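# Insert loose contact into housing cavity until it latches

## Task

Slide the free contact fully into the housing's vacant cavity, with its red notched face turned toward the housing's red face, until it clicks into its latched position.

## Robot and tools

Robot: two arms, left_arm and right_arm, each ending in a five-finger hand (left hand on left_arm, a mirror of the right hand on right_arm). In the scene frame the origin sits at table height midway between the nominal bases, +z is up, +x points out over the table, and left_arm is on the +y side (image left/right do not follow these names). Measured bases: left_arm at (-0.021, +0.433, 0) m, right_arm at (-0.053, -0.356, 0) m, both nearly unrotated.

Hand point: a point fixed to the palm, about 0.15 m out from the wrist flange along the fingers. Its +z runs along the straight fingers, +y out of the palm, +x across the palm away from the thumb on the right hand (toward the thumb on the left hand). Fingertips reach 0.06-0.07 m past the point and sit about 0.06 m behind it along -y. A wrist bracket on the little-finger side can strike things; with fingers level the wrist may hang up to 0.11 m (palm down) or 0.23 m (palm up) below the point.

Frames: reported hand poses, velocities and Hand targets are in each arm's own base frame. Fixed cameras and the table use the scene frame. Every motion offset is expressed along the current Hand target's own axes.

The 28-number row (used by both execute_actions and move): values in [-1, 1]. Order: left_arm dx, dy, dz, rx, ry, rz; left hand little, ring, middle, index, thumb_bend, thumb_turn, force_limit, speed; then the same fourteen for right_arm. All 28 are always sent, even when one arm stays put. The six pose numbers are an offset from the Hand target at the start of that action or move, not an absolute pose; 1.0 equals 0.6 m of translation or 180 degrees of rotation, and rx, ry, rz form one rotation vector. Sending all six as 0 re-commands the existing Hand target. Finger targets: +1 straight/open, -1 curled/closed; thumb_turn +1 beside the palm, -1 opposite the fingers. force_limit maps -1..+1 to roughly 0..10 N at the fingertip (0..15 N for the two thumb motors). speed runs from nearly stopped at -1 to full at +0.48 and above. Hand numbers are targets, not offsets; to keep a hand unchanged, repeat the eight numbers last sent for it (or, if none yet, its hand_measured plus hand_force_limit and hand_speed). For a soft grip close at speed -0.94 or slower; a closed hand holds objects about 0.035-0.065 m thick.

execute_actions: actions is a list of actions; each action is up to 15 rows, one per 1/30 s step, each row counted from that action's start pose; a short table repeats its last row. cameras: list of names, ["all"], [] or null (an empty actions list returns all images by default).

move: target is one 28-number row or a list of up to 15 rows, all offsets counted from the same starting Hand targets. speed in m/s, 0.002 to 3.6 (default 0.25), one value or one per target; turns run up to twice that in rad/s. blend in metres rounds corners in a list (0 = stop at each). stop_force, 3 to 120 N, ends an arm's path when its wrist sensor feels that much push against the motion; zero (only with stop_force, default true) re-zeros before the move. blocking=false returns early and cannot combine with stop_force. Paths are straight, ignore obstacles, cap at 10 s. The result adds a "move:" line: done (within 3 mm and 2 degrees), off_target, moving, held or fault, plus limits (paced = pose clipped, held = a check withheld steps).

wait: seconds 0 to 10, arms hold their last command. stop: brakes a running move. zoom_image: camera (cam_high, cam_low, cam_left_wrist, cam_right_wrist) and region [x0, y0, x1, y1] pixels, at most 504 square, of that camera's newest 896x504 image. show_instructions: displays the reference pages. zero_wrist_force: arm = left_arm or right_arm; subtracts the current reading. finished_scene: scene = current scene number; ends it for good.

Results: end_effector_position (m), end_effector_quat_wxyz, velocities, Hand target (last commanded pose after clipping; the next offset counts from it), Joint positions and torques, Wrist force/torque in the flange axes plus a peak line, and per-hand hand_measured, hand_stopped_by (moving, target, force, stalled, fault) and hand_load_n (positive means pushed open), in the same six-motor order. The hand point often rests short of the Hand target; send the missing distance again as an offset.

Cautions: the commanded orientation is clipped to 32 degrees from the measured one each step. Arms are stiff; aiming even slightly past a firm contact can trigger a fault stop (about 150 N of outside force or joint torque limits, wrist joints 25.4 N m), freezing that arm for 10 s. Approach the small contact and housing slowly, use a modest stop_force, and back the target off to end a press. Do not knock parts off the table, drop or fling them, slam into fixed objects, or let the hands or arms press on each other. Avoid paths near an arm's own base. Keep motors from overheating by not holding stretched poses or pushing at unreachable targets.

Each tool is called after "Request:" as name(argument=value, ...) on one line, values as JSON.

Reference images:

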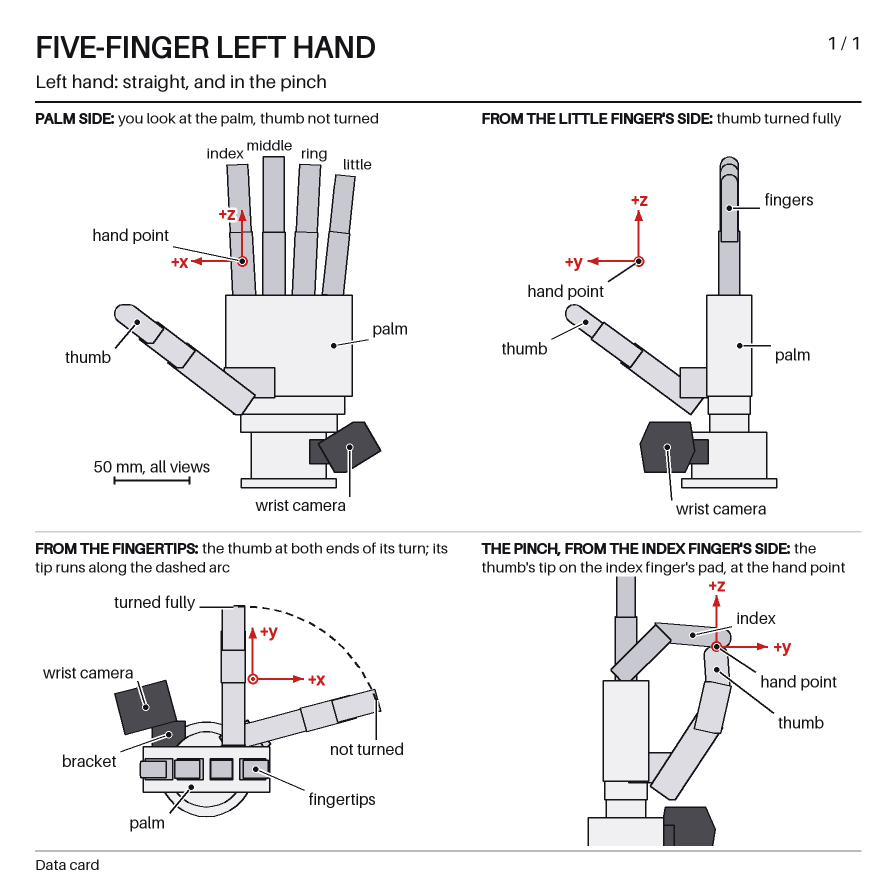

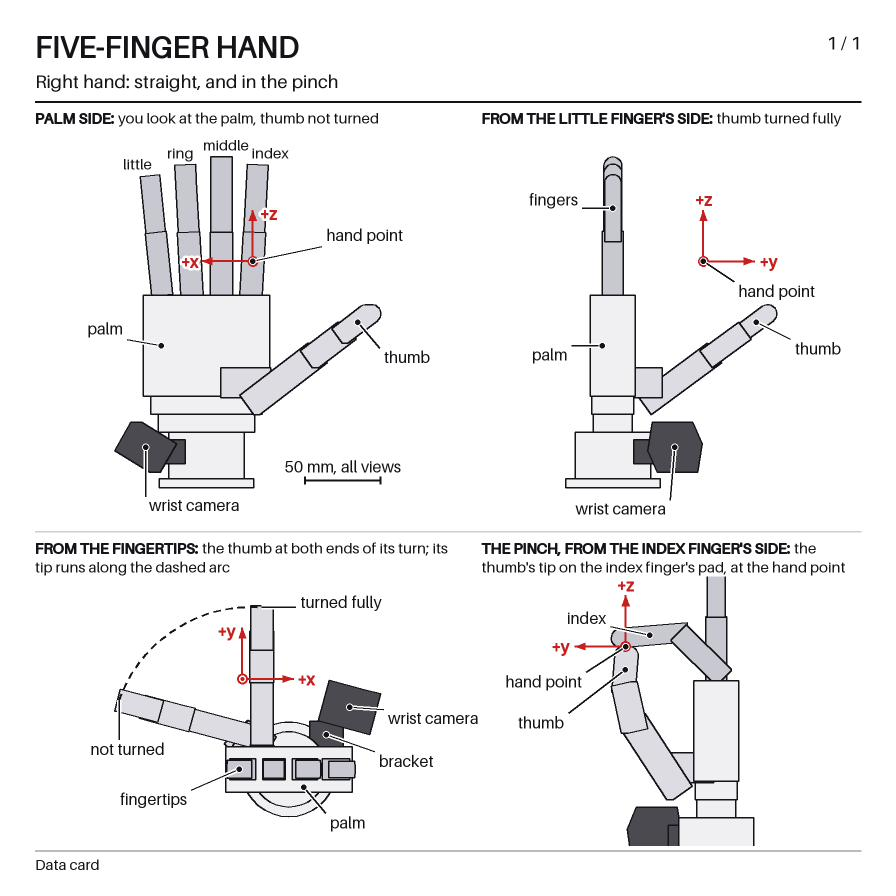

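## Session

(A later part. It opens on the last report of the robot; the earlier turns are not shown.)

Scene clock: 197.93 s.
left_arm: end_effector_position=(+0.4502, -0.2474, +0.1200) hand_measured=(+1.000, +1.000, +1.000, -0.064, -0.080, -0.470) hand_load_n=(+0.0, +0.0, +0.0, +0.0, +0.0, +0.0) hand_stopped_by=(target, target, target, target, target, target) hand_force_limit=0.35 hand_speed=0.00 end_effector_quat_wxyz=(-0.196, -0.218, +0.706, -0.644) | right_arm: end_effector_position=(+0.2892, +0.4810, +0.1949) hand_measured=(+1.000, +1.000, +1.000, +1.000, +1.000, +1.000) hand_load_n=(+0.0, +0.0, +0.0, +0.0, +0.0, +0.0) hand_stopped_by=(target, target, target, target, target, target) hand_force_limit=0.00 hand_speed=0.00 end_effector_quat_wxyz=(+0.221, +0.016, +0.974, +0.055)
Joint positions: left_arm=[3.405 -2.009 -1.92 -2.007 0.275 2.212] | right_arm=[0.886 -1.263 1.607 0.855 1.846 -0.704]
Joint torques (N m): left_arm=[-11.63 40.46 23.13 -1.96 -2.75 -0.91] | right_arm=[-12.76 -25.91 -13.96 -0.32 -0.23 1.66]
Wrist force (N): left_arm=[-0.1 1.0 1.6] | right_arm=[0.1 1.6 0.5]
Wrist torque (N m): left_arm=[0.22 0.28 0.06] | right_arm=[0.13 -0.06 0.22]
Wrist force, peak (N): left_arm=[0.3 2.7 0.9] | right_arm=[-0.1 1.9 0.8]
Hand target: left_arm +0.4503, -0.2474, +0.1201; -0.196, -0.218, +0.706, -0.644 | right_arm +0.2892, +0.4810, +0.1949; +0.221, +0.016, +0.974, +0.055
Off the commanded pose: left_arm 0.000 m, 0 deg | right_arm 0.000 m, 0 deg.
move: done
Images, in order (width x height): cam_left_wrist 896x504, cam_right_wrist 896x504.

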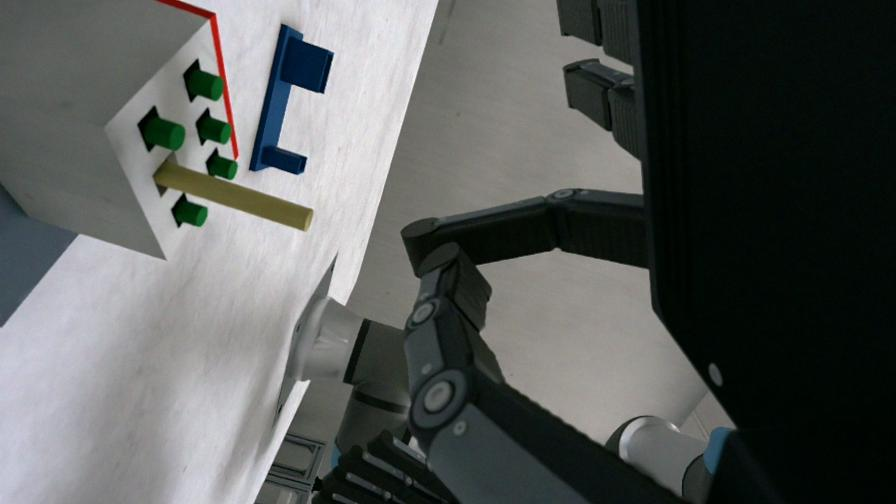

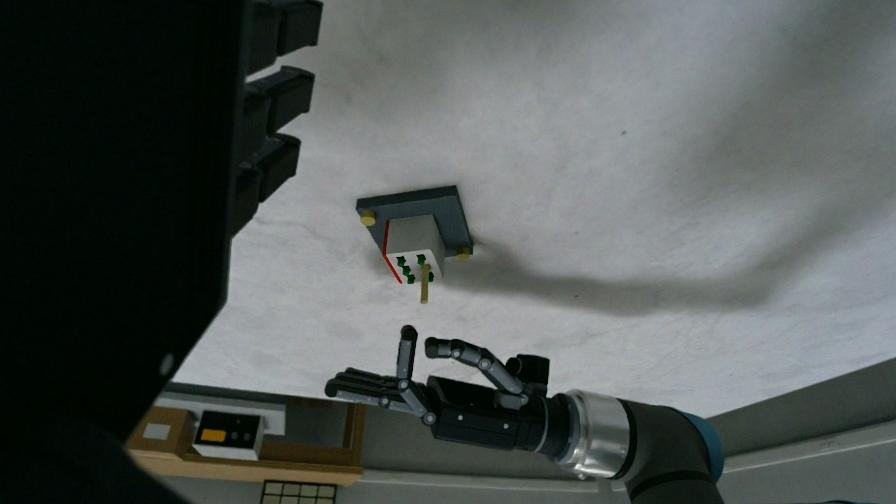

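Request:
move(target=[-0.0391,0.0577,0.0065,0,0,0,1,1,1,-0.065,-0.08,-0.47,0.35,0,0,0,0,0,0,0,1,1,1,1,1,1,0,0], speed=0.06, stop_force=4, cameras=["cam_left_wrist","cam_right_wrist"])

Request:
zoom_image(camera="cam_left_wrist", region=[240, 120, 540, 320])

Request:
zoom_image(camera="cam_right_wrist", region=[340, 180, 520, 340])

Scene clock: 200.47 s.
left_arm: end_effector_position=(+0.4503, -0.2475, +0.0781) hand_measured=(+1.000, +1.000, +1.000, -0.064, -0.080, -0.470) hand_load_n=(+0.5, +0.0, +0.0, +0.0, +0.0, +0.0) hand_stopped_by=(target, target, target, target, target, target) hand_force_limit=0.35 hand_speed=0.00 end_effector_quat_wxyz=(-0.196, -0.218, +0.706, -0.644) | right_arm: end_effector_position=(+0.2892, +0.4810, +0.1949) hand_measured=(+1.000, +1.000, +1.000, +1.000, +1.000, +1.000) hand_load_n=(+0.0, +0.0, +0.0, +0.0, +0.0, +0.0) hand_stopped_by=(target, target, target, target, target, target) hand_force_limit=0.00 hand_speed=0.00 end_effector_quat_wxyz=(+0.221, +0.016, +0.974, +0.055)
Joint positions: left_arm=[3.404 -2.088 -1.943 -1.905 0.275 2.212] | right_arm=[0.886 -1.263 1.607 0.855 1.846 -0.704]
Joint torques (N m): left_arm=[-11.85 39.07 21.8 -2.02 -3.04 1.85] | right_arm=[-13.34 -25.35 -13.31 -0.38 -0.12 1.65]
Wrist force (N): left_arm=[-0.3 0.9 1.7] | right_arm=[0.1 1.5 0.5]
Wrist torque (N m): left_arm=[0.19 0.31 0.07] | right_arm=[0.11 -0.06 0.22]
Wrist force, peak (N): left_arm=[-0.7 1.7 1.7] | right_arm=[0.0 1.7 0.7]
Hand target: left_arm +0.4503, -0.2475, +0.0781; -0.196, -0.218, +0.706, -0.644 | right_arm +0.2892, +0.4810, +0.1949; +0.221, +0.016, +0.974, +0.055
Off the commanded pose: left_arm 0.000 m, 0 deg | right_arm 0.000 m, 0 deg.
move: done
Images, in order (width x height): cam_left_wrist 896x504, cam_right_wrist 896x504.

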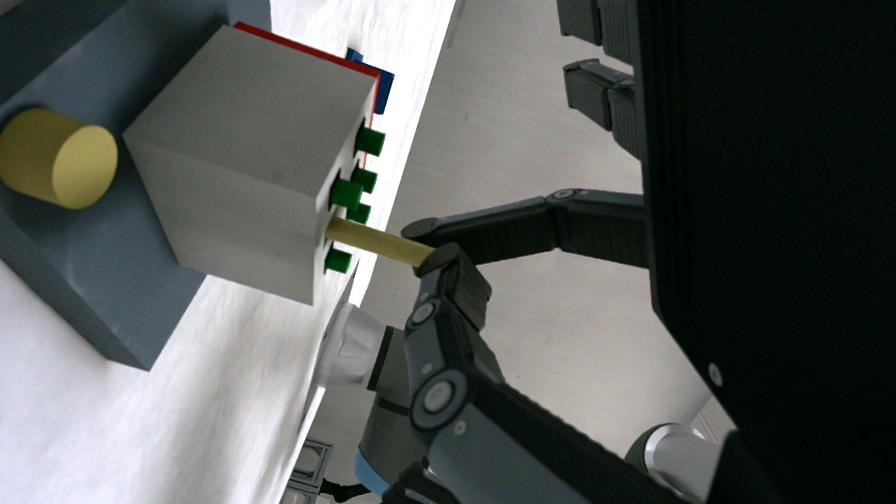

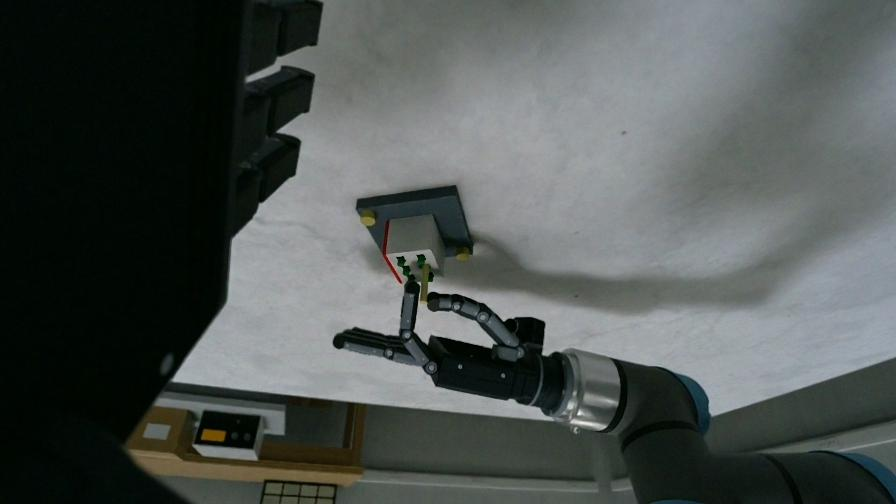

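Scaled by 1.680.

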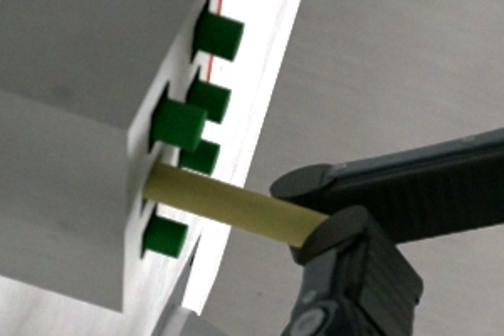

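Scaled by 2.800.

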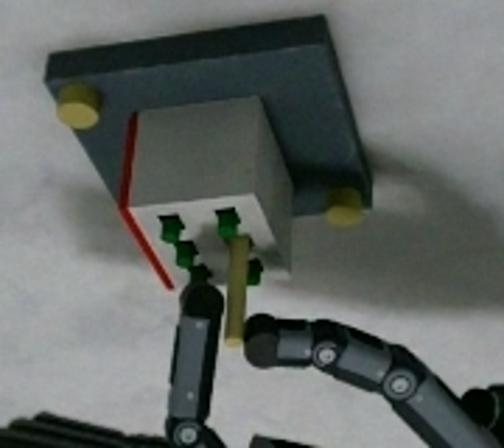

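Request:
execute_actions(actions=[[[0,0,0,0,0,0,1,1,1,-0.13,-0.08,-0.47,0.35,-0.9,0,0,0,0,0,0,1,1,1,1,1,1,0,0]]], cameras=["cam_left_wrist","cam_right_wrist"])

Request:
zoom_image(camera="cam_right_wrist", region=[340, 180, 520, 340])

Scene clock: 201.70 s.
left_arm: end_effector_position=(+0.4503, -0.2475, +0.0781) hand_measured=(+1.000, +1.000, +1.000, -0.116, -0.080, -0.470) hand_load_n=(-0.5, +0.0, +0.0, +9.5, +1.5, +0.0) hand_stopped_by=(target, target, target, force, target, target) hand_force_limit=0.35 hand_speed=-0.90 end_effector_quat_wxyz=(-0.196, -0.218, +0.706, -0.644) | right_arm: end_effector_position=(+0.2892, +0.4810, +0.1949) hand_measured=(+1.000, +1.000, +1.000, +1.000, +1.000, +1.000) hand_load_n=(+0.0, +0.0, +0.0, +0.0, +0.0, +0.0) hand_stopped_by=(target, target, target, target, target, target) hand_force_limit=0.00 hand_speed=0.00 end_effector_quat_wxyz=(+0.221, +0.016, +0.974, +0.055)
Joint positions: left_arm=[3.404 -2.088 -1.943 -1.905 0.275 2.212] | right_arm=[0.886 -1.263 1.607 0.855 1.846 -0.704]
Joint torques (N m): left_arm=[-8.99 38.58 20.13 -1.01 -1 1.88] | right_arm=[-13.45 -24.13 -14.19 -0.39 0.01 1.57]
Wrist force (N): left_arm=[1.3 -1.5 3.2] | right_arm=[-0.1 1.5 0.5]
Wrist torque (N m): left_arm=[0.31 0.31 0.07] | right_arm=[0.13 -0.04 0.22]
Wrist force, peak (N): left_arm=[1.1 -1.9 3.7] | right_arm=[0.1 1.7 0.7]
Hand target: left_arm +0.4503, -0.2475, +0.0781; -0.196, -0.218, +0.706, -0.644 | right_arm +0.2892, +0.4810, +0.1949; +0.221, +0.016, +0.974, +0.055
Off the commanded pose: left_arm 0.000 m, 0 deg | right_arm 0.000 m, 0 deg.
Step readings (end_effector_position of left_arm | right_arm):
0: (+0.4503, -0.2475, +0.0781) | (+0.2892, +0.4810, +0.1949)
1: (+0.4503, -0.2475, +0.0781) | (+0.2892, +0.4810, +0.1949)
2: (+0.4503, -0.2475, +0.0781) | (+0.2892, +0.4810, +0.1949)
4: (+0.4503, -0.2475, +0.0781) | (+0.2892, +0.4810, +0.1949)
8: (+0.4503, -0.2475, +0.0781) | (+0.2892, +0.4810, +0.1949)
15: (+0.4503, -0.2475, +0.0781) | (+0.2892, +0.4810, +0.1949)
Images, in order (width x height): cam_left_wrist 896x504, cam_right_wrist 896x504.

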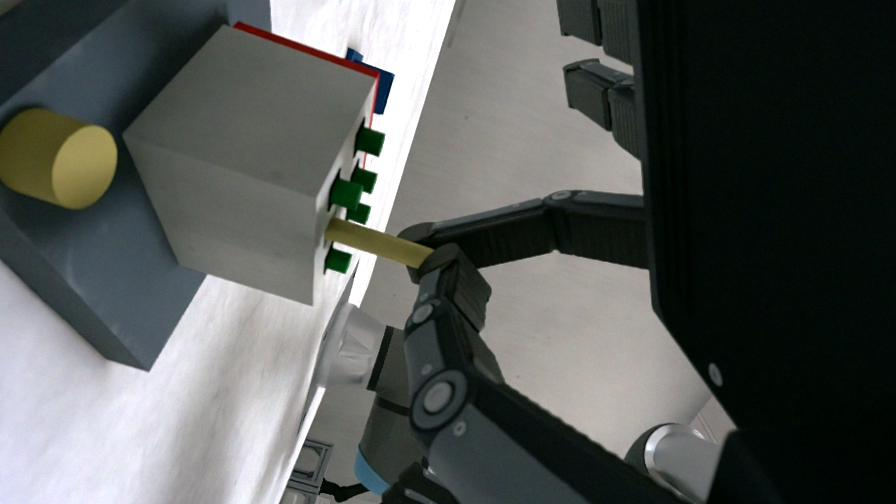

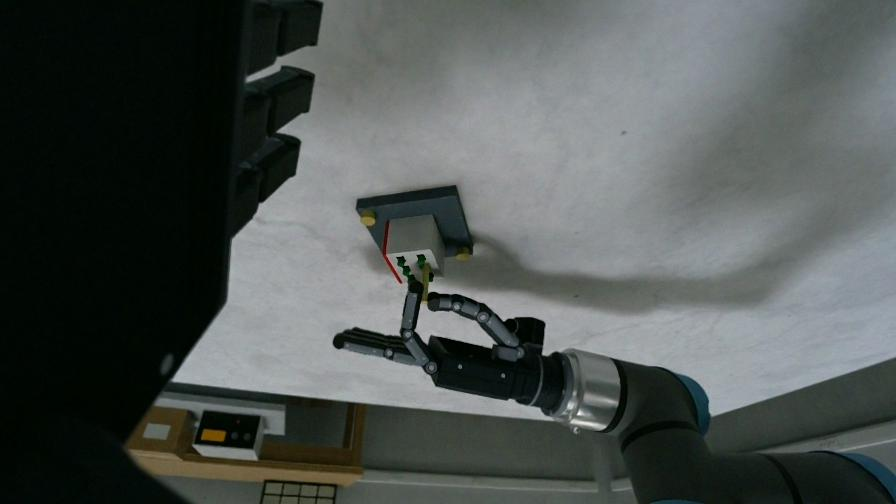

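Scaled by 2.800.

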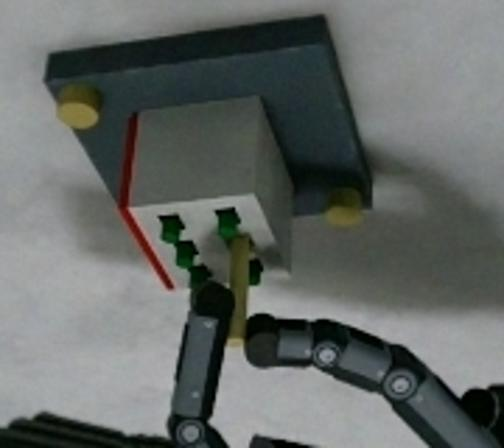

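Request:
move(target=[0.0037,-0.0055,-0.0006,0,0,0,1,1,1,-0.13,-0.08,-0.47,0.35,-0.9,0,0,0,0,0,0,1,1,1,1,1,1,0,0], speed=0.004, stop_force=6, cameras=["cam_left_wrist","cam_right_wrist"])

Request:
zoom_image(camera="cam_right_wrist", region=[340, 180, 520, 340])

Request:
zoom_image(camera="cam_left_wrist", region=[240, 120, 540, 320])

Scene clock: 207.07 s.
left_arm: end_effector_position=(+0.4503, -0.2475, +0.0790) hand_measured=(+1.000, +1.000, +1.000, -0.116, -0.080, -0.470) hand_load_n=(+0.0, +0.0, +0.0, +9.5, +2.0, -1.0) hand_stopped_by=(target, target, target, force, target, target) hand_force_limit=0.35 hand_speed=-0.90 end_effector_quat_wxyz=(-0.196, -0.218, +0.706, -0.644) | right_arm: end_effector_position=(+0.2892, +0.4810, +0.1949) hand_measured=(+1.000, +1.000, +1.000, +1.000, +1.000, +1.000) hand_load_n=(+0.0, +0.0, +0.0, +0.0, +0.0, +0.0) hand_stopped_by=(target, target, target, target, target, target) hand_force_limit=0.00 hand_speed=0.00 end_effector_quat_wxyz=(+0.221, +0.016, +0.974, +0.055)
Joint positions: left_arm=[3.404 -2.086 -1.943 -1.908 0.275 2.212] | right_arm=[0.886 -1.263 1.607 0.855 1.846 -0.704]
Joint torques (N m): left_arm=[-0.09 29.48 6.36 2.69 1.61 1.1] | right_arm=[-12.55 -24.27 -14.17 -0.44 0.05 1.49]
Wrist force (N): left_arm=[-1.4 1.9 3.5] | right_arm=[-0.2 1.5 0.3]
Wrist torque (N m): left_arm=[0.23 0.30 0.06] | right_arm=[0.12 -0.01 0.21]
Wrist force, peak (N): left_arm=[-2.9 4.5 3.8] | right_arm=[-0.1 1.8 0.6]
Hand target: left_arm +0.4503, -0.2475, +0.0790; -0.196, -0.218, +0.706, -0.644 (not the last commanded pose) | right_arm +0.2892, +0.4810, +0.1949; +0.221, +0.016, +0.974, +0.055
Off the commanded pose: left_arm 0.003 m, 0 deg | right_arm 0.000 m, 0 deg.
move: contact (left_arm)
Images, in order (width x height): cam_left_wrist 896x504, cam_right_wrist 896x504.

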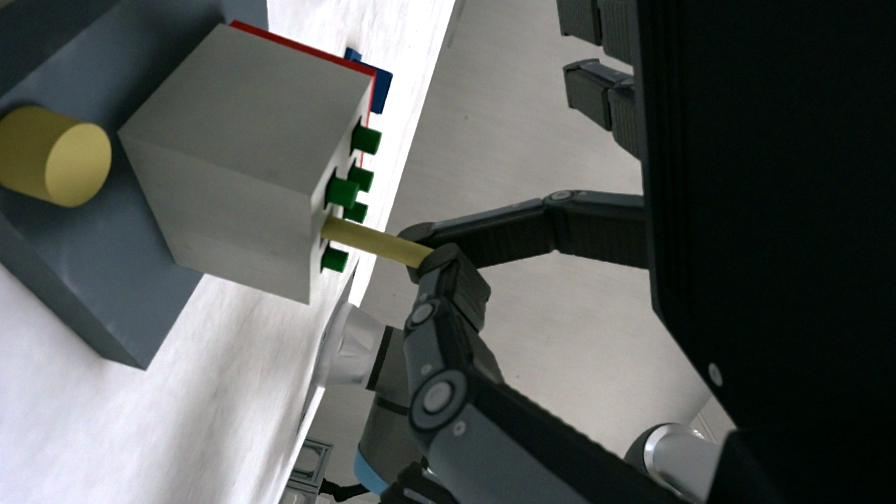

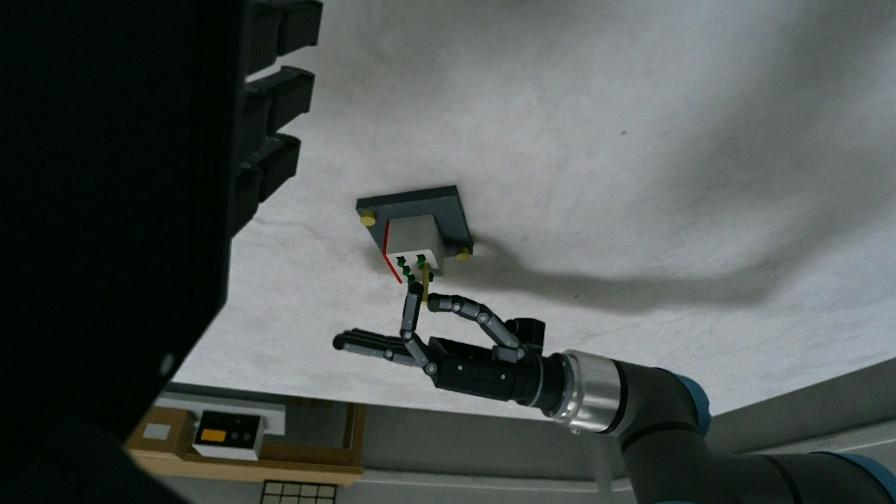

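Scaled by 2.800.

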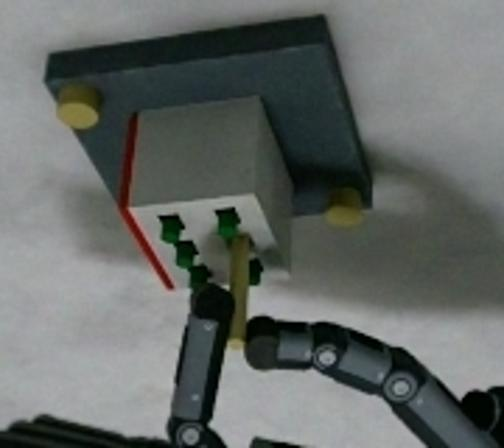

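Scaled by 1.680.

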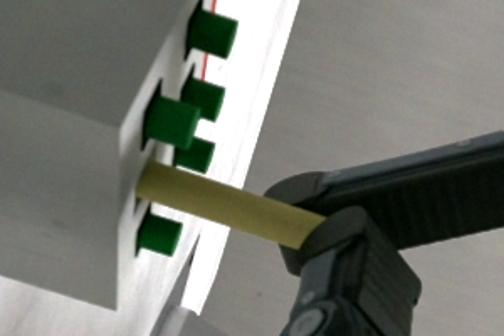

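Request:
move(target=[0.0056,-0.0083,-0.0009,0,0,0,1,1,1,-0.13,-0.08,-0.47,0.35,-0.9,0,0,0,0,0,0,1,1,1,1,1,1,0,0], speed=0.005, stop_force=9, cameras=["cam_left_wrist","cam_right_wrist"])

Request:
zoom_image(camera="cam_right_wrist", region=[340, 180, 520, 340])

Request:
zoom_image(camera="cam_left_wrist", region=[240, 120, 540, 320])

Scene clock: 209.67 s.
left_arm: end_effector_position=(+0.4503, -0.2475, +0.0850) hand_measured=(+1.000, +1.000, +1.000, -0.116, -0.080, -0.470) hand_load_n=(+0.0, +0.0, +0.0, +2.5, +0.0, -0.5) hand_stopped_by=(target, target, target, force, target, target) hand_force_limit=0.35 hand_speed=-0.90 end_effector_quat_wxyz=(-0.196, -0.218, +0.706, -0.644) | right_arm: end_effector_position=(+0.2892, +0.4810, +0.1949) hand_measured=(+1.000, +1.000, +1.000, +1.000, +1.000, +1.000) hand_load_n=(+0.0, +0.0, +0.0, +0.0, -0.5, +0.0) hand_stopped_by=(target, target, target, target, target, target) hand_force_limit=0.00 hand_speed=0.00 end_effector_quat_wxyz=(+0.221, +0.016, +0.974, +0.055)
Joint positions: left_arm=[3.404 -2.074 -1.94 -1.922 0.275 2.212] | right_arm=[0.886 -1.263 1.607 0.855 1.846 -0.704]
Joint torques (N m): left_arm=[-11.24 31.62 18.95 1.43 -2.24 -0.61] | right_arm=[-13.49 -25.28 -13.98 -0.26 0.07 1.56]
Wrist force (N): left_arm=[-1.0 1.3 3.5] | right_arm=[0.1 1.4 0.3]
Wrist torque (N m): left_arm=[0.21 0.30 0.06] | right_arm=[0.11 -0.05 0.21]
Wrist force, peak (N): left_arm=[-3.0 4.0 3.9] | right_arm=[0.1 1.7 1.1]
Hand target: left_arm +0.4503, -0.2475, +0.0850; -0.196, -0.218, +0.706, -0.644 | right_arm +0.2892, +0.4810, +0.1949; +0.221, +0.016, +0.974, +0.055
Off the commanded pose: left_arm 0.000 m, 0 deg | right_arm 0.000 m, 0 deg.
move: done
Images, in order (width x height): cam_left_wrist 896x504, cam_right_wrist 896x504.

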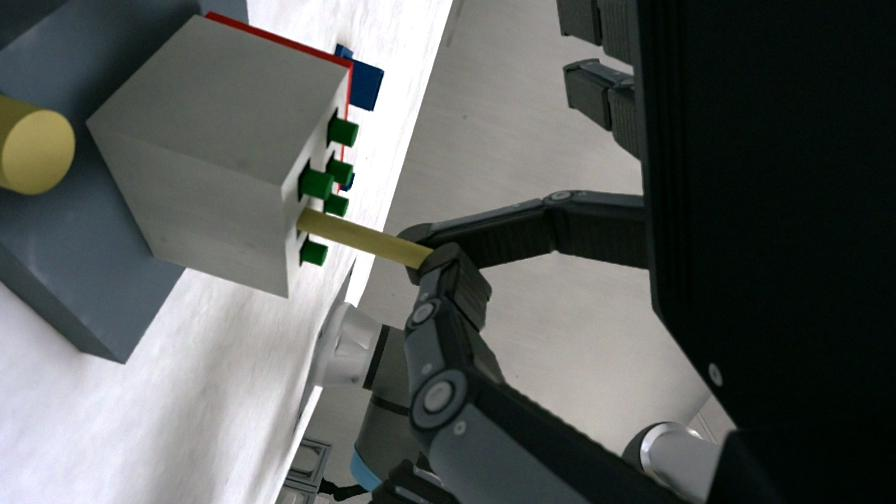

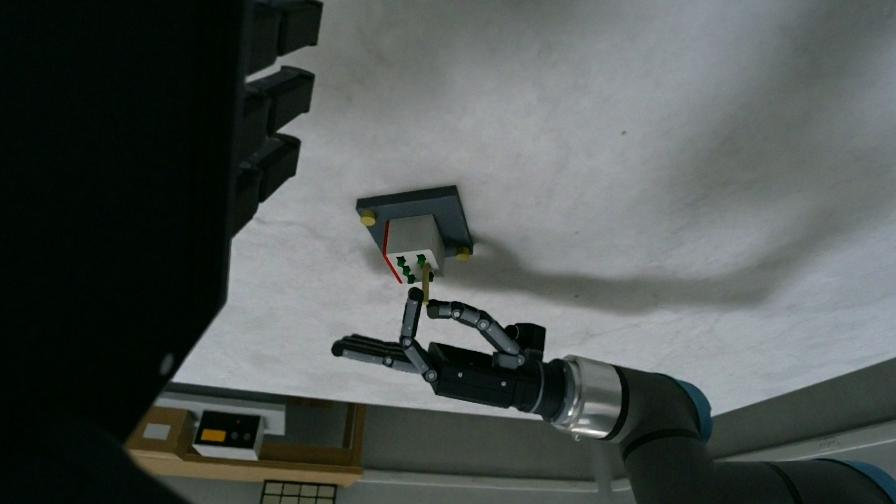

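Scaled by 2.800.

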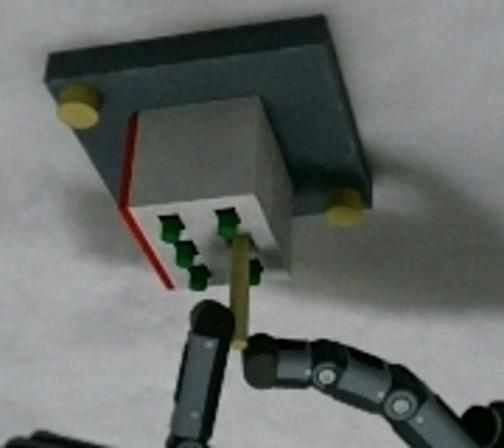

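Scaled by 1.680.

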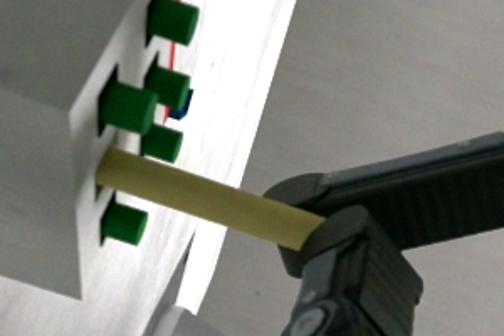

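Request:
execute_actions(actions=[[[0,0,0,0,0,0,1,1,1,-0.09,-0.08,-0.47,0.35,-0.6,0,0,0,0,0,0,1,1,1,1,1,1,0,0]]], cameras=[])

Request:
move(target=[-0.0140,0.0206,0.0023,0,0,0,1,1,1,-0.09,-0.08,-0.47,0.35,-0.6,0,0,0,0,0,0,1,1,1,1,1,1,0,0], speed=0.03, stop_force=4, cameras=[])

Request:
execute_actions(actions=[[[0,0,0,0,0,0,1,1,1,-0.15,-0.12,-0.47,0.35,-0.9,0,0,0,0,0,0,1,1,1,1,1,1,0,0]]], cameras=["cam_right_wrist"])

Request:
zoom_image(camera="cam_right_wrist", region=[340, 180, 520, 340])

Scene clock: 213.37 s.
left_arm: end_effector_position=(+0.4503, -0.2475, +0.0850) hand_measured=(+1.000, +1.000, +1.000, -0.090, -0.080, -0.470) hand_load_n=(+0.0, +0.0, +0.0, +0.0, +0.0, -0.5) hand_stopped_by=(target, target, target, target, target, target) hand_force_limit=0.35 hand_speed=-0.60 end_effector_quat_wxyz=(-0.196, -0.218, +0.706, -0.644) | right_arm: end_effector_position=(+0.2892, +0.4810, +0.1949) hand_measured=(+1.000, +1.000, +1.000, +1.000, +1.000, +1.000) hand_load_n=(+0.5, +0.0, +0.0, +0.5, +0.0, +0.0) hand_stopped_by=(target, target, target, target, target, target) hand_force_limit=0.00 hand_speed=0.00 end_effector_quat_wxyz=(+0.221, +0.016, +0.974, +0.055)
Joint positions: left_arm=[3.404 -2.074 -1.94 -1.922 0.275 2.212] | right_arm=[0.886 -1.263 1.607 0.855 1.846 -0.704]
Joint torques (N m): left_arm=[-11.64 28.81 8.51 1.57 -2.77 1.72] | right_arm=[-12.11 -25.31 -14.25 -0.53 0.35 1.62]
Wrist force (N): left_arm=[-0.3 0.9 1.7] | right_arm=[0.2 1.4 0.7]
Wrist torque (N m): left_arm=[0.19 0.31 0.06] | right_arm=[0.09 -0.07 0.23]
Wrist force, peak (N): left_arm=[-1.2 1.9 3.6] | right_arm=[0.0 1.9 0.6]
Hand target: left_arm +0.4503, -0.2475, +0.0850; -0.196, -0.218, +0.706, -0.644 | right_arm +0.2892, +0.4810, +0.1949; +0.221, +0.016, +0.974, +0.055
Off the commanded pose: left_arm 0.000 m, 0 deg | right_arm 0.000 m, 0 deg.
Step readings (end_effector_position of left_arm | right_arm):
0: (+0.4503, -0.2475, +0.0850) | (+0.2892, +0.4810, +0.1949)
1: (+0.4503, -0.2475, +0.0850) | (+0.2892, +0.4810, +0.1949)
2: (+0.4503, -0.2475, +0.0850) | (+0.2892, +0.4810, +0.1949)
4: (+0.4503, -0.2475, +0.0850) | (+0.2892, +0.4810, +0.1949)
8: (+0.4503, -0.2475, +0.0850) | (+0.2892, +0.4810, +0.1949)
15: (+0.4503, -0.2475, +0.0850) | (+0.2892, +0.4810, +0.1949)
No camera images: "cameras" was empty.

Scene clock: 214.77 s.
left_arm: end_effector_position=(+0.4503, -0.2475, +0.0700) hand_measured=(+1.000, +1.000, +1.000, -0.090, -0.080, -0.470) hand_load_n=(+0.0, +0.0, +0.0, +0.0, +0.0, +0.0) hand_stopped_by=(target, target, target, target, target, target) hand_force_limit=0.35 hand_speed=-0.60 end_effector_quat_wxyz=(-0.196, -0.218, +0.706, -0.644) | right_arm: end_effector_position=(+0.2892, +0.4810, +0.1949) hand_measured=(+1.000, +1.000, +1.000, +1.000, +1.000, +1.000) hand_load_n=(+0.0, +0.0, +0.0, +0.0, -0.5, +0.0) hand_stopped_by=(target, target, target, target, target, target) hand_force_limit=0.00 hand_speed=0.00 end_effector_quat_wxyz=(+0.221, +0.016, +0.974, +0.055)
Joint positions: left_arm=[3.404 -2.104 -1.946 -1.886 0.275 2.212] | right_arm=[0.886 -1.263 1.607 0.855 1.846 -0.704]
Joint torques (N m): left_arm=[-10.28 43.86 18.67 -2.12 -2.32 -2.27] | right_arm=[-12.73 -24.59 -13.35 -0.56 0.34 1.59]
Wrist force (N): left_arm=[-0.2 0.7 1.8] | right_arm=[0.1 1.7 0.6]
Wrist torque (N m): left_arm=[0.16 0.31 0.06] | right_arm=[0.15 -0.06 0.23]
Wrist force, peak (N): left_arm=[-0.2 1.2 2.0] | right_arm=[0.1 1.7 0.6]
Hand target: left_arm +0.4504, -0.2475, +0.0700; -0.196, -0.218, +0.706, -0.644 | right_arm +0.2892, +0.4810, +0.1949; +0.221, +0.016, +0.974, +0.055
Off the commanded pose: left_arm 0.000 m, 0 deg | right_arm 0.000 m, 0 deg.
move: done
No camera images: "cameras" was empty.

Scene clock: 215.47 s.
left_arm: end_effector_position=(+0.4504, -0.2475, +0.0700) hand_measured=(+1.000, +1.000, +1.000, -0.114, -0.116, -0.470) hand_load_n=(+0.0, +0.0, +0.0, +13.0, +6.0, -0.5) hand_stopped_by=(target, target, target, force, target, target) hand_force_limit=0.35 hand_speed=-0.90 end_effector_quat_wxyz=(-0.196, -0.218, +0.706, -0.644) | right_arm: end_effector_position=(+0.2892, +0.4810, +0.1949) hand_measured=(+1.000, +1.000, +1.000, +1.000, +1.000, +1.000) hand_load_n=(+0.5, +0.0, +0.0, +0.0, +0.0, +0.0) hand_stopped_by=(target, target, target, target, target, target) hand_force_limit=0.00 hand_speed=0.00 end_effector_quat_wxyz=(+0.221, +0.016, +0.974, +0.055)
Joint positions: left_arm=[3.404 -2.104 -1.946 -1.886 0.275 2.212] | right_arm=[0.886 -1.263 1.607 0.855 1.846 -0.704]
Joint torques (N m): left_arm=[-9.98 42.27 20.85 -1.43 -2.5 -1.88] | right_arm=[-12.48 -25.07 -13.44 -0.44 0.52 1.67]
Wrist force (N): left_arm=[0.4 0.0 2.5] | right_arm=[0.0 1.6 0.6]
Wrist torque (N m): left_arm=[0.26 0.33 0.06] | right_arm=[0.13 -0.05 0.23]
Wrist force, peak (N): left_arm=[0.1 0.7 2.9] | right_arm=[-0.2 1.6 0.5]
Hand target: left_arm +0.4504, -0.2475, +0.0700; -0.196, -0.218, +0.706, -0.644 | right_arm +0.2892, +0.4810, +0.1949; +0.221, +0.016, +0.974, +0.055
Off the commanded pose: left_arm 0.000 m, 0 deg | right_arm 0.000 m, 0 deg.
Step readings (end_effector_position of left_arm | right_arm):
0: (+0.4503, -0.2475, +0.0700) | (+0.2892, +0.4810, +0.1949)
1: (+0.4503, -0.2475, +0.0700) | (+0.2892, +0.4810, +0.1949)
2: (+0.4503, -0.2475, +0.0700) | (+0.2892, +0.4810, +0.1949)
4: (+0.4503, -0.2475, +0.0700) | (+0.2892, +0.4810, +0.1949)
8: (+0.4503, -0.2475, +0.0700) | (+0.2892, +0.4810, +0.1949)
15: (+0.4503, -0.2475, +0.0700) | (+0.2892, +0.4810, +0.1949)
Images, in order (width x height): cam_right_wrist 896x504.

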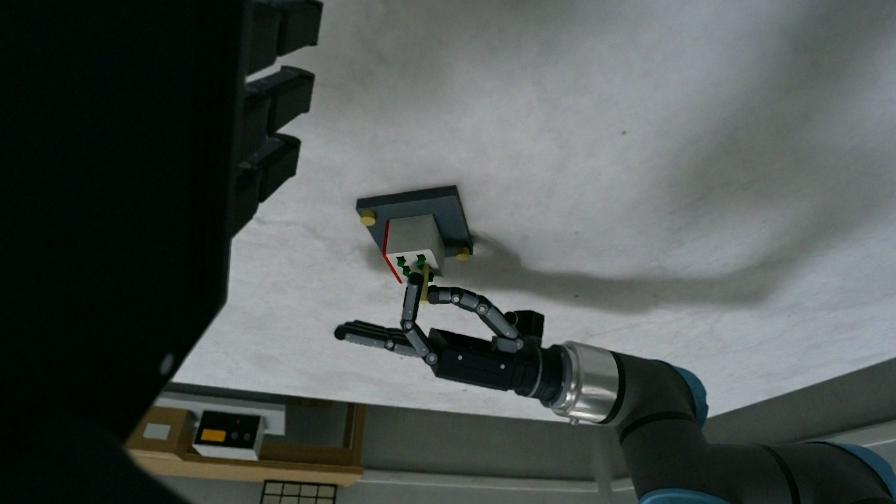

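Scaled by 2.800.

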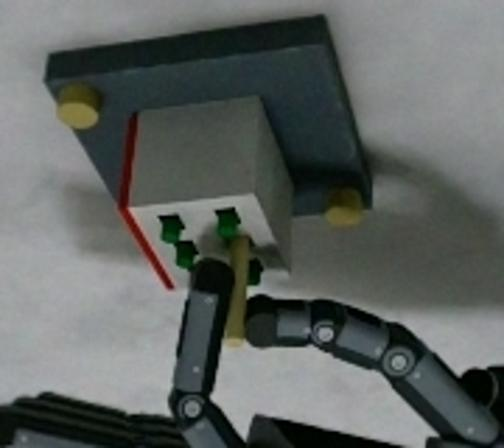

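Request:
move(target=[0.0056,-0.0083,-0.0009,0,0,0,1,1,1,-0.15,-0.12,-0.47,0.35,-0.9,0,0,0,0,0,0,1,1,1,1,1,1,0,0], speed=0.004, stop_force=12, cameras=["cam_right_wrist"])

Request:
zoom_image(camera="cam_right_wrist", region=[340, 180, 520, 340])

Scene clock: 218.03 s.
left_arm: end_effector_position=(+0.4504, -0.2475, +0.0760) hand_measured=(+1.000, +1.000, +1.000, -0.114, -0.116, -0.470) hand_load_n=(+0.0, +0.0, +0.0, +11.5, +4.5, -1.5) hand_stopped_by=(target, target, target, force, target, target) hand_force_limit=0.35 hand_speed=-0.90 end_effector_quat_wxyz=(-0.196, -0.218, +0.706, -0.644) | right_arm: end_effector_position=(+0.2892, +0.4810, +0.1949) hand_measured=(+1.000, +1.000, +1.000, +1.000, +1.000, +1.000) hand_load_n=(+0.0, +0.0, +0.0, +0.0, +0.0, +0.0) hand_stopped_by=(target, target, target, target, target, target) hand_force_limit=0.00 hand_speed=0.00 end_effector_quat_wxyz=(+0.221, +0.016, +0.974, +0.055)
Joint positions: left_arm=[3.404 -2.092 -1.944 -1.901 0.275 2.212] | right_arm=[0.886 -1.263 1.607 0.855 1.846 -0.704]
Joint torques (N m): left_arm=[-10.54 35.62 21.22 0.75 -3.23 -1.21] | right_arm=[-12.2 -25.66 -13.19 -0.6 0.61 1.53]
Wrist force (N): left_arm=[-3.6 6.2 3.7] | right_arm=[0.2 1.4 0.7]
Wrist torque (N m): left_arm=[0.21 0.33 0.04] | right_arm=[0.10 -0.07 0.23]
Wrist force, peak (N): left_arm=[-4.4 7.3 3.5] | right_arm=[-0.1 1.7 0.6]
Hand target: left_arm +0.4504, -0.2475, +0.0760; -0.196, -0.218, +0.706, -0.644 | right_arm +0.2892, +0.4810, +0.1949; +0.221, +0.016, +0.974, +0.055
Off the commanded pose: left_arm 0.000 m, 0 deg | right_arm 0.000 m, 0 deg.
move: done
Images, in order (width x height): cam_right_wrist 896x504.

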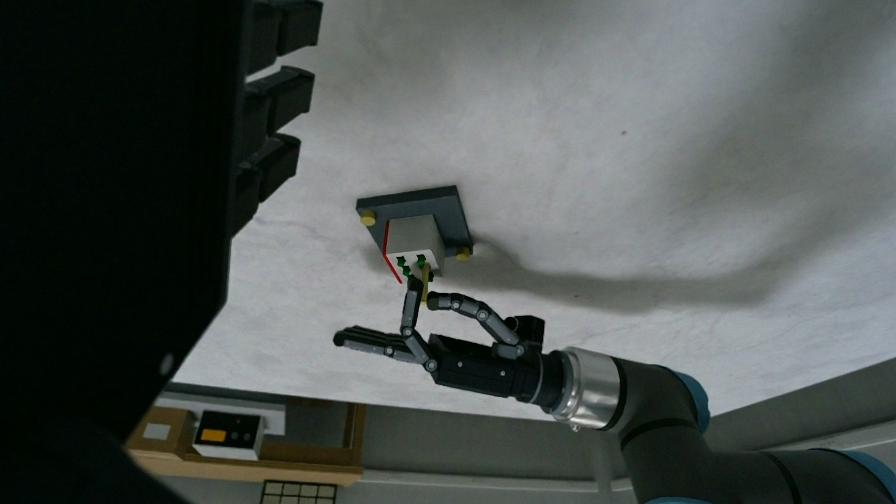

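Scaled by 2.800.

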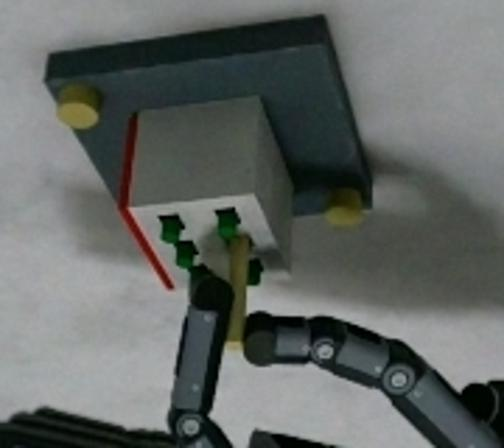

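Request:
execute_actions(actions=[[[0,0,0,0,0,0,1,1,1,-0.065,-0.08,-0.47,0.35,-0.7,0,0,0,0,0,0,1,1,1,1,1,1,0,0]]], cameras=[])

Request:
move(target=[0.0465,-0.0687,-0.0077,0,0,0,1,1,1,-0.065,-0.08,-0.47,0.35,-0.7,0,0,0,0,0,0,1,1,1,1,1,1,0,0], speed=0.12, cameras=["cam_left_wrist","cam_right_wrist"])

Request:
zoom_image(camera="cam_right_wrist", region=[340, 180, 520, 340])

Scene clock: 222.17 s.
left_arm: end_effector_position=(+0.4504, -0.2475, +0.0760) hand_measured=(+1.000, +1.000, +1.000, -0.064, -0.080, -0.470) hand_load_n=(+0.0, +0.0, +0.0, +0.0, +0.0, +0.0) hand_stopped_by=(target, target, target, target, target, target) hand_force_limit=0.35 hand_speed=-0.70 end_effector_quat_wxyz=(-0.196, -0.218, +0.706, -0.644) | right_arm: end_effector_position=(+0.2892, +0.4810, +0.1949) hand_measured=(+1.000, +1.000, +1.000, +1.000, +1.000, +1.000) hand_load_n=(+0.0, +0.0, +0.0, +0.0, +0.0, +0.0) hand_stopped_by=(target, target, target, target, target, target) hand_force_limit=0.00 hand_speed=0.00 end_effector_quat_wxyz=(+0.221, +0.016, +0.974, +0.055)
Joint positions: left_arm=[3.404 -2.092 -1.944 -1.901 0.275 2.212] | right_arm=[0.886 -1.263 1.607 0.855 1.846 -0.704]
Joint torques (N m): left_arm=[-9.91 33.4 8.84 1.27 -2.3 1.2] | right_arm=[-13.4 -25 -14.89 -0.42 0.71 1.36]
Wrist force (N): left_arm=[0.0 0.9 1.6] | right_arm=[0.4 1.3 0.6]
Wrist torque (N m): left_arm=[0.21 0.27 0.08] | right_arm=[0.09 -0.12 0.24]
Wrist force, peak (N): left_arm=[-3.9 6.4 4.0] | right_arm=[0.1 1.8 0.7]
Hand target: left_arm +0.4504, -0.2475, +0.0760; -0.196, -0.218, +0.706, -0.644 | right_arm +0.2892, +0.4810, +0.1949; +0.221, +0.016, +0.974, +0.055
Off the commanded pose: left_arm 0.000 m, 0 deg | right_arm 0.000 m, 0 deg.
Step readings (end_effector_position of left_arm | right_arm):
0: (+0.4504, -0.2475, +0.0760) | (+0.2892, +0.4810, +0.1949)
1: (+0.4504, -0.2475, +0.0760) | (+0.2892, +0.4810, +0.1949)
2: (+0.4504, -0.2475, +0.0760) | (+0.2892, +0.4810, +0.1949)
4: (+0.4504, -0.2475, +0.0760) | (+0.2892, +0.4810, +0.1949)
8: (+0.4504, -0.2475, +0.0760) | (+0.2892, +0.4810, +0.1949)
15: (+0.4504, -0.2475, +0.0760) | (+0.2892, +0.4810, +0.1949)
No camera images: "cameras" was empty.

Scene clock: 223.03 s.
left_arm: end_effector_position=(+0.4504, -0.2475, +0.1260) hand_measured=(+1.000, +1.000, +1.000, -0.064, -0.080, -0.470) hand_load_n=(+0.0, +0.0, +0.0, +0.0, +0.0, +0.0) hand_stopped_by=(target, target, target, target, target, target) hand_force_limit=0.35 hand_speed=-0.70 end_effector_quat_wxyz=(-0.196, -0.218, +0.706, -0.644) | right_arm: end_effector_position=(+0.2892, +0.4810, +0.1949) hand_measured=(+1.000, +1.000, +1.000, +1.000, +1.000, +1.000) hand_load_n=(+0.0, +0.0, +0.0, +0.0, +0.0, +0.0) hand_stopped_by=(target, target, target, target, target, target) hand_force_limit=0.00 hand_speed=0.00 end_effector_quat_wxyz=(+0.221, +0.016, +0.974, +0.055)
Joint positions: left_arm=[3.404 -1.999 -1.916 -2.022 0.275 2.212] | right_arm=[0.886 -1.263 1.607 0.855 1.846 -0.704]
Joint torques (N m): left_arm=[10.3 37.12 6.25 2.29 1.9 -0.26] | right_arm=[-12 -25.73 -14.59 -0.43 0.73 1.67]
Wrist force (N): left_arm=[-0.4 1.1 1.7] | right_arm=[-0.1 1.3 0.4]
Wrist torque (N m): left_arm=[0.22 0.34 -0.14] | right_arm=[0.10 -0.04 0.21]
Wrist force, peak (N): left_arm=[-0.9 2.0 1.9] | right_arm=[0.0 1.7 0.6]
Hand target: left_arm +0.4504, -0.2475, +0.1260; -0.196, -0.218, +0.706, -0.644 | right_arm +0.2892, +0.4810, +0.1949; +0.221, +0.016, +0.974, +0.055
Off the commanded pose: left_arm 0.000 m, 0 deg | right_arm 0.000 m, 0 deg.
move: done
Images, in order (width x height): cam_left_wrist 896x504, cam_right_wrist 896x504.

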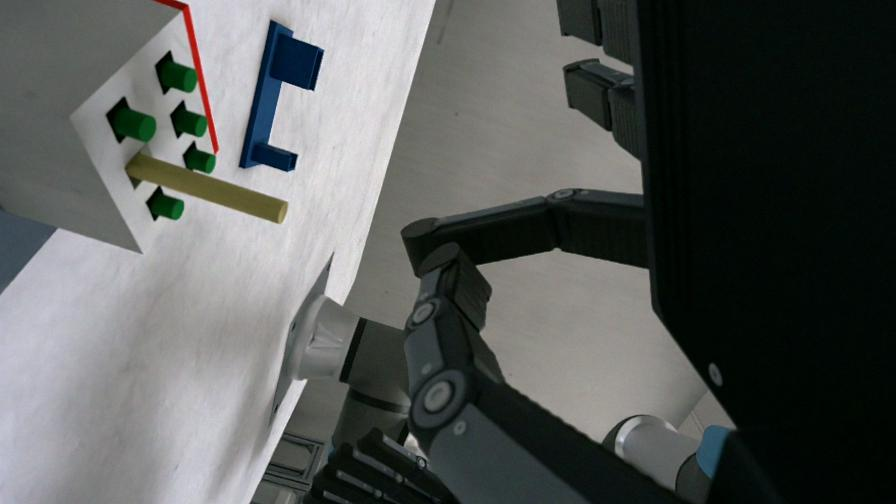

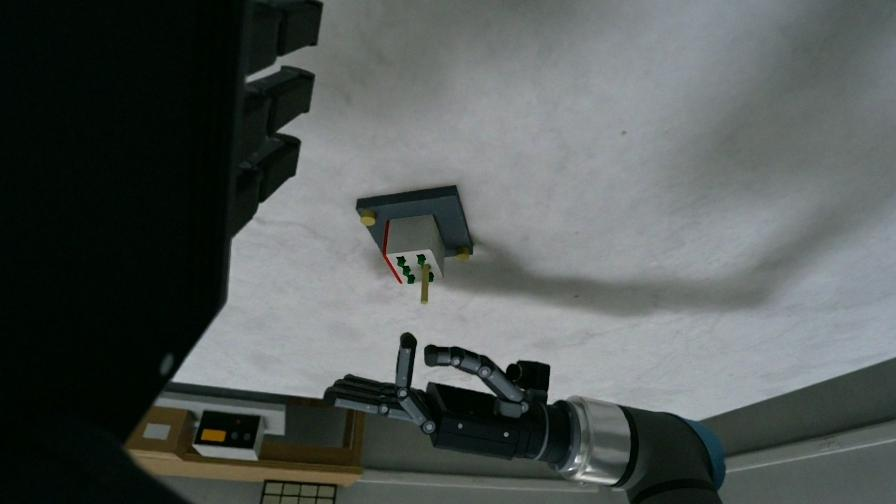

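Scaled by 2.800.

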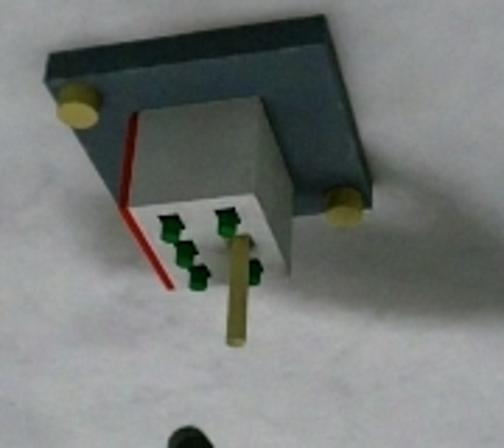

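Request:
finished_scene(scene=2)

The scene is finished: the task was done.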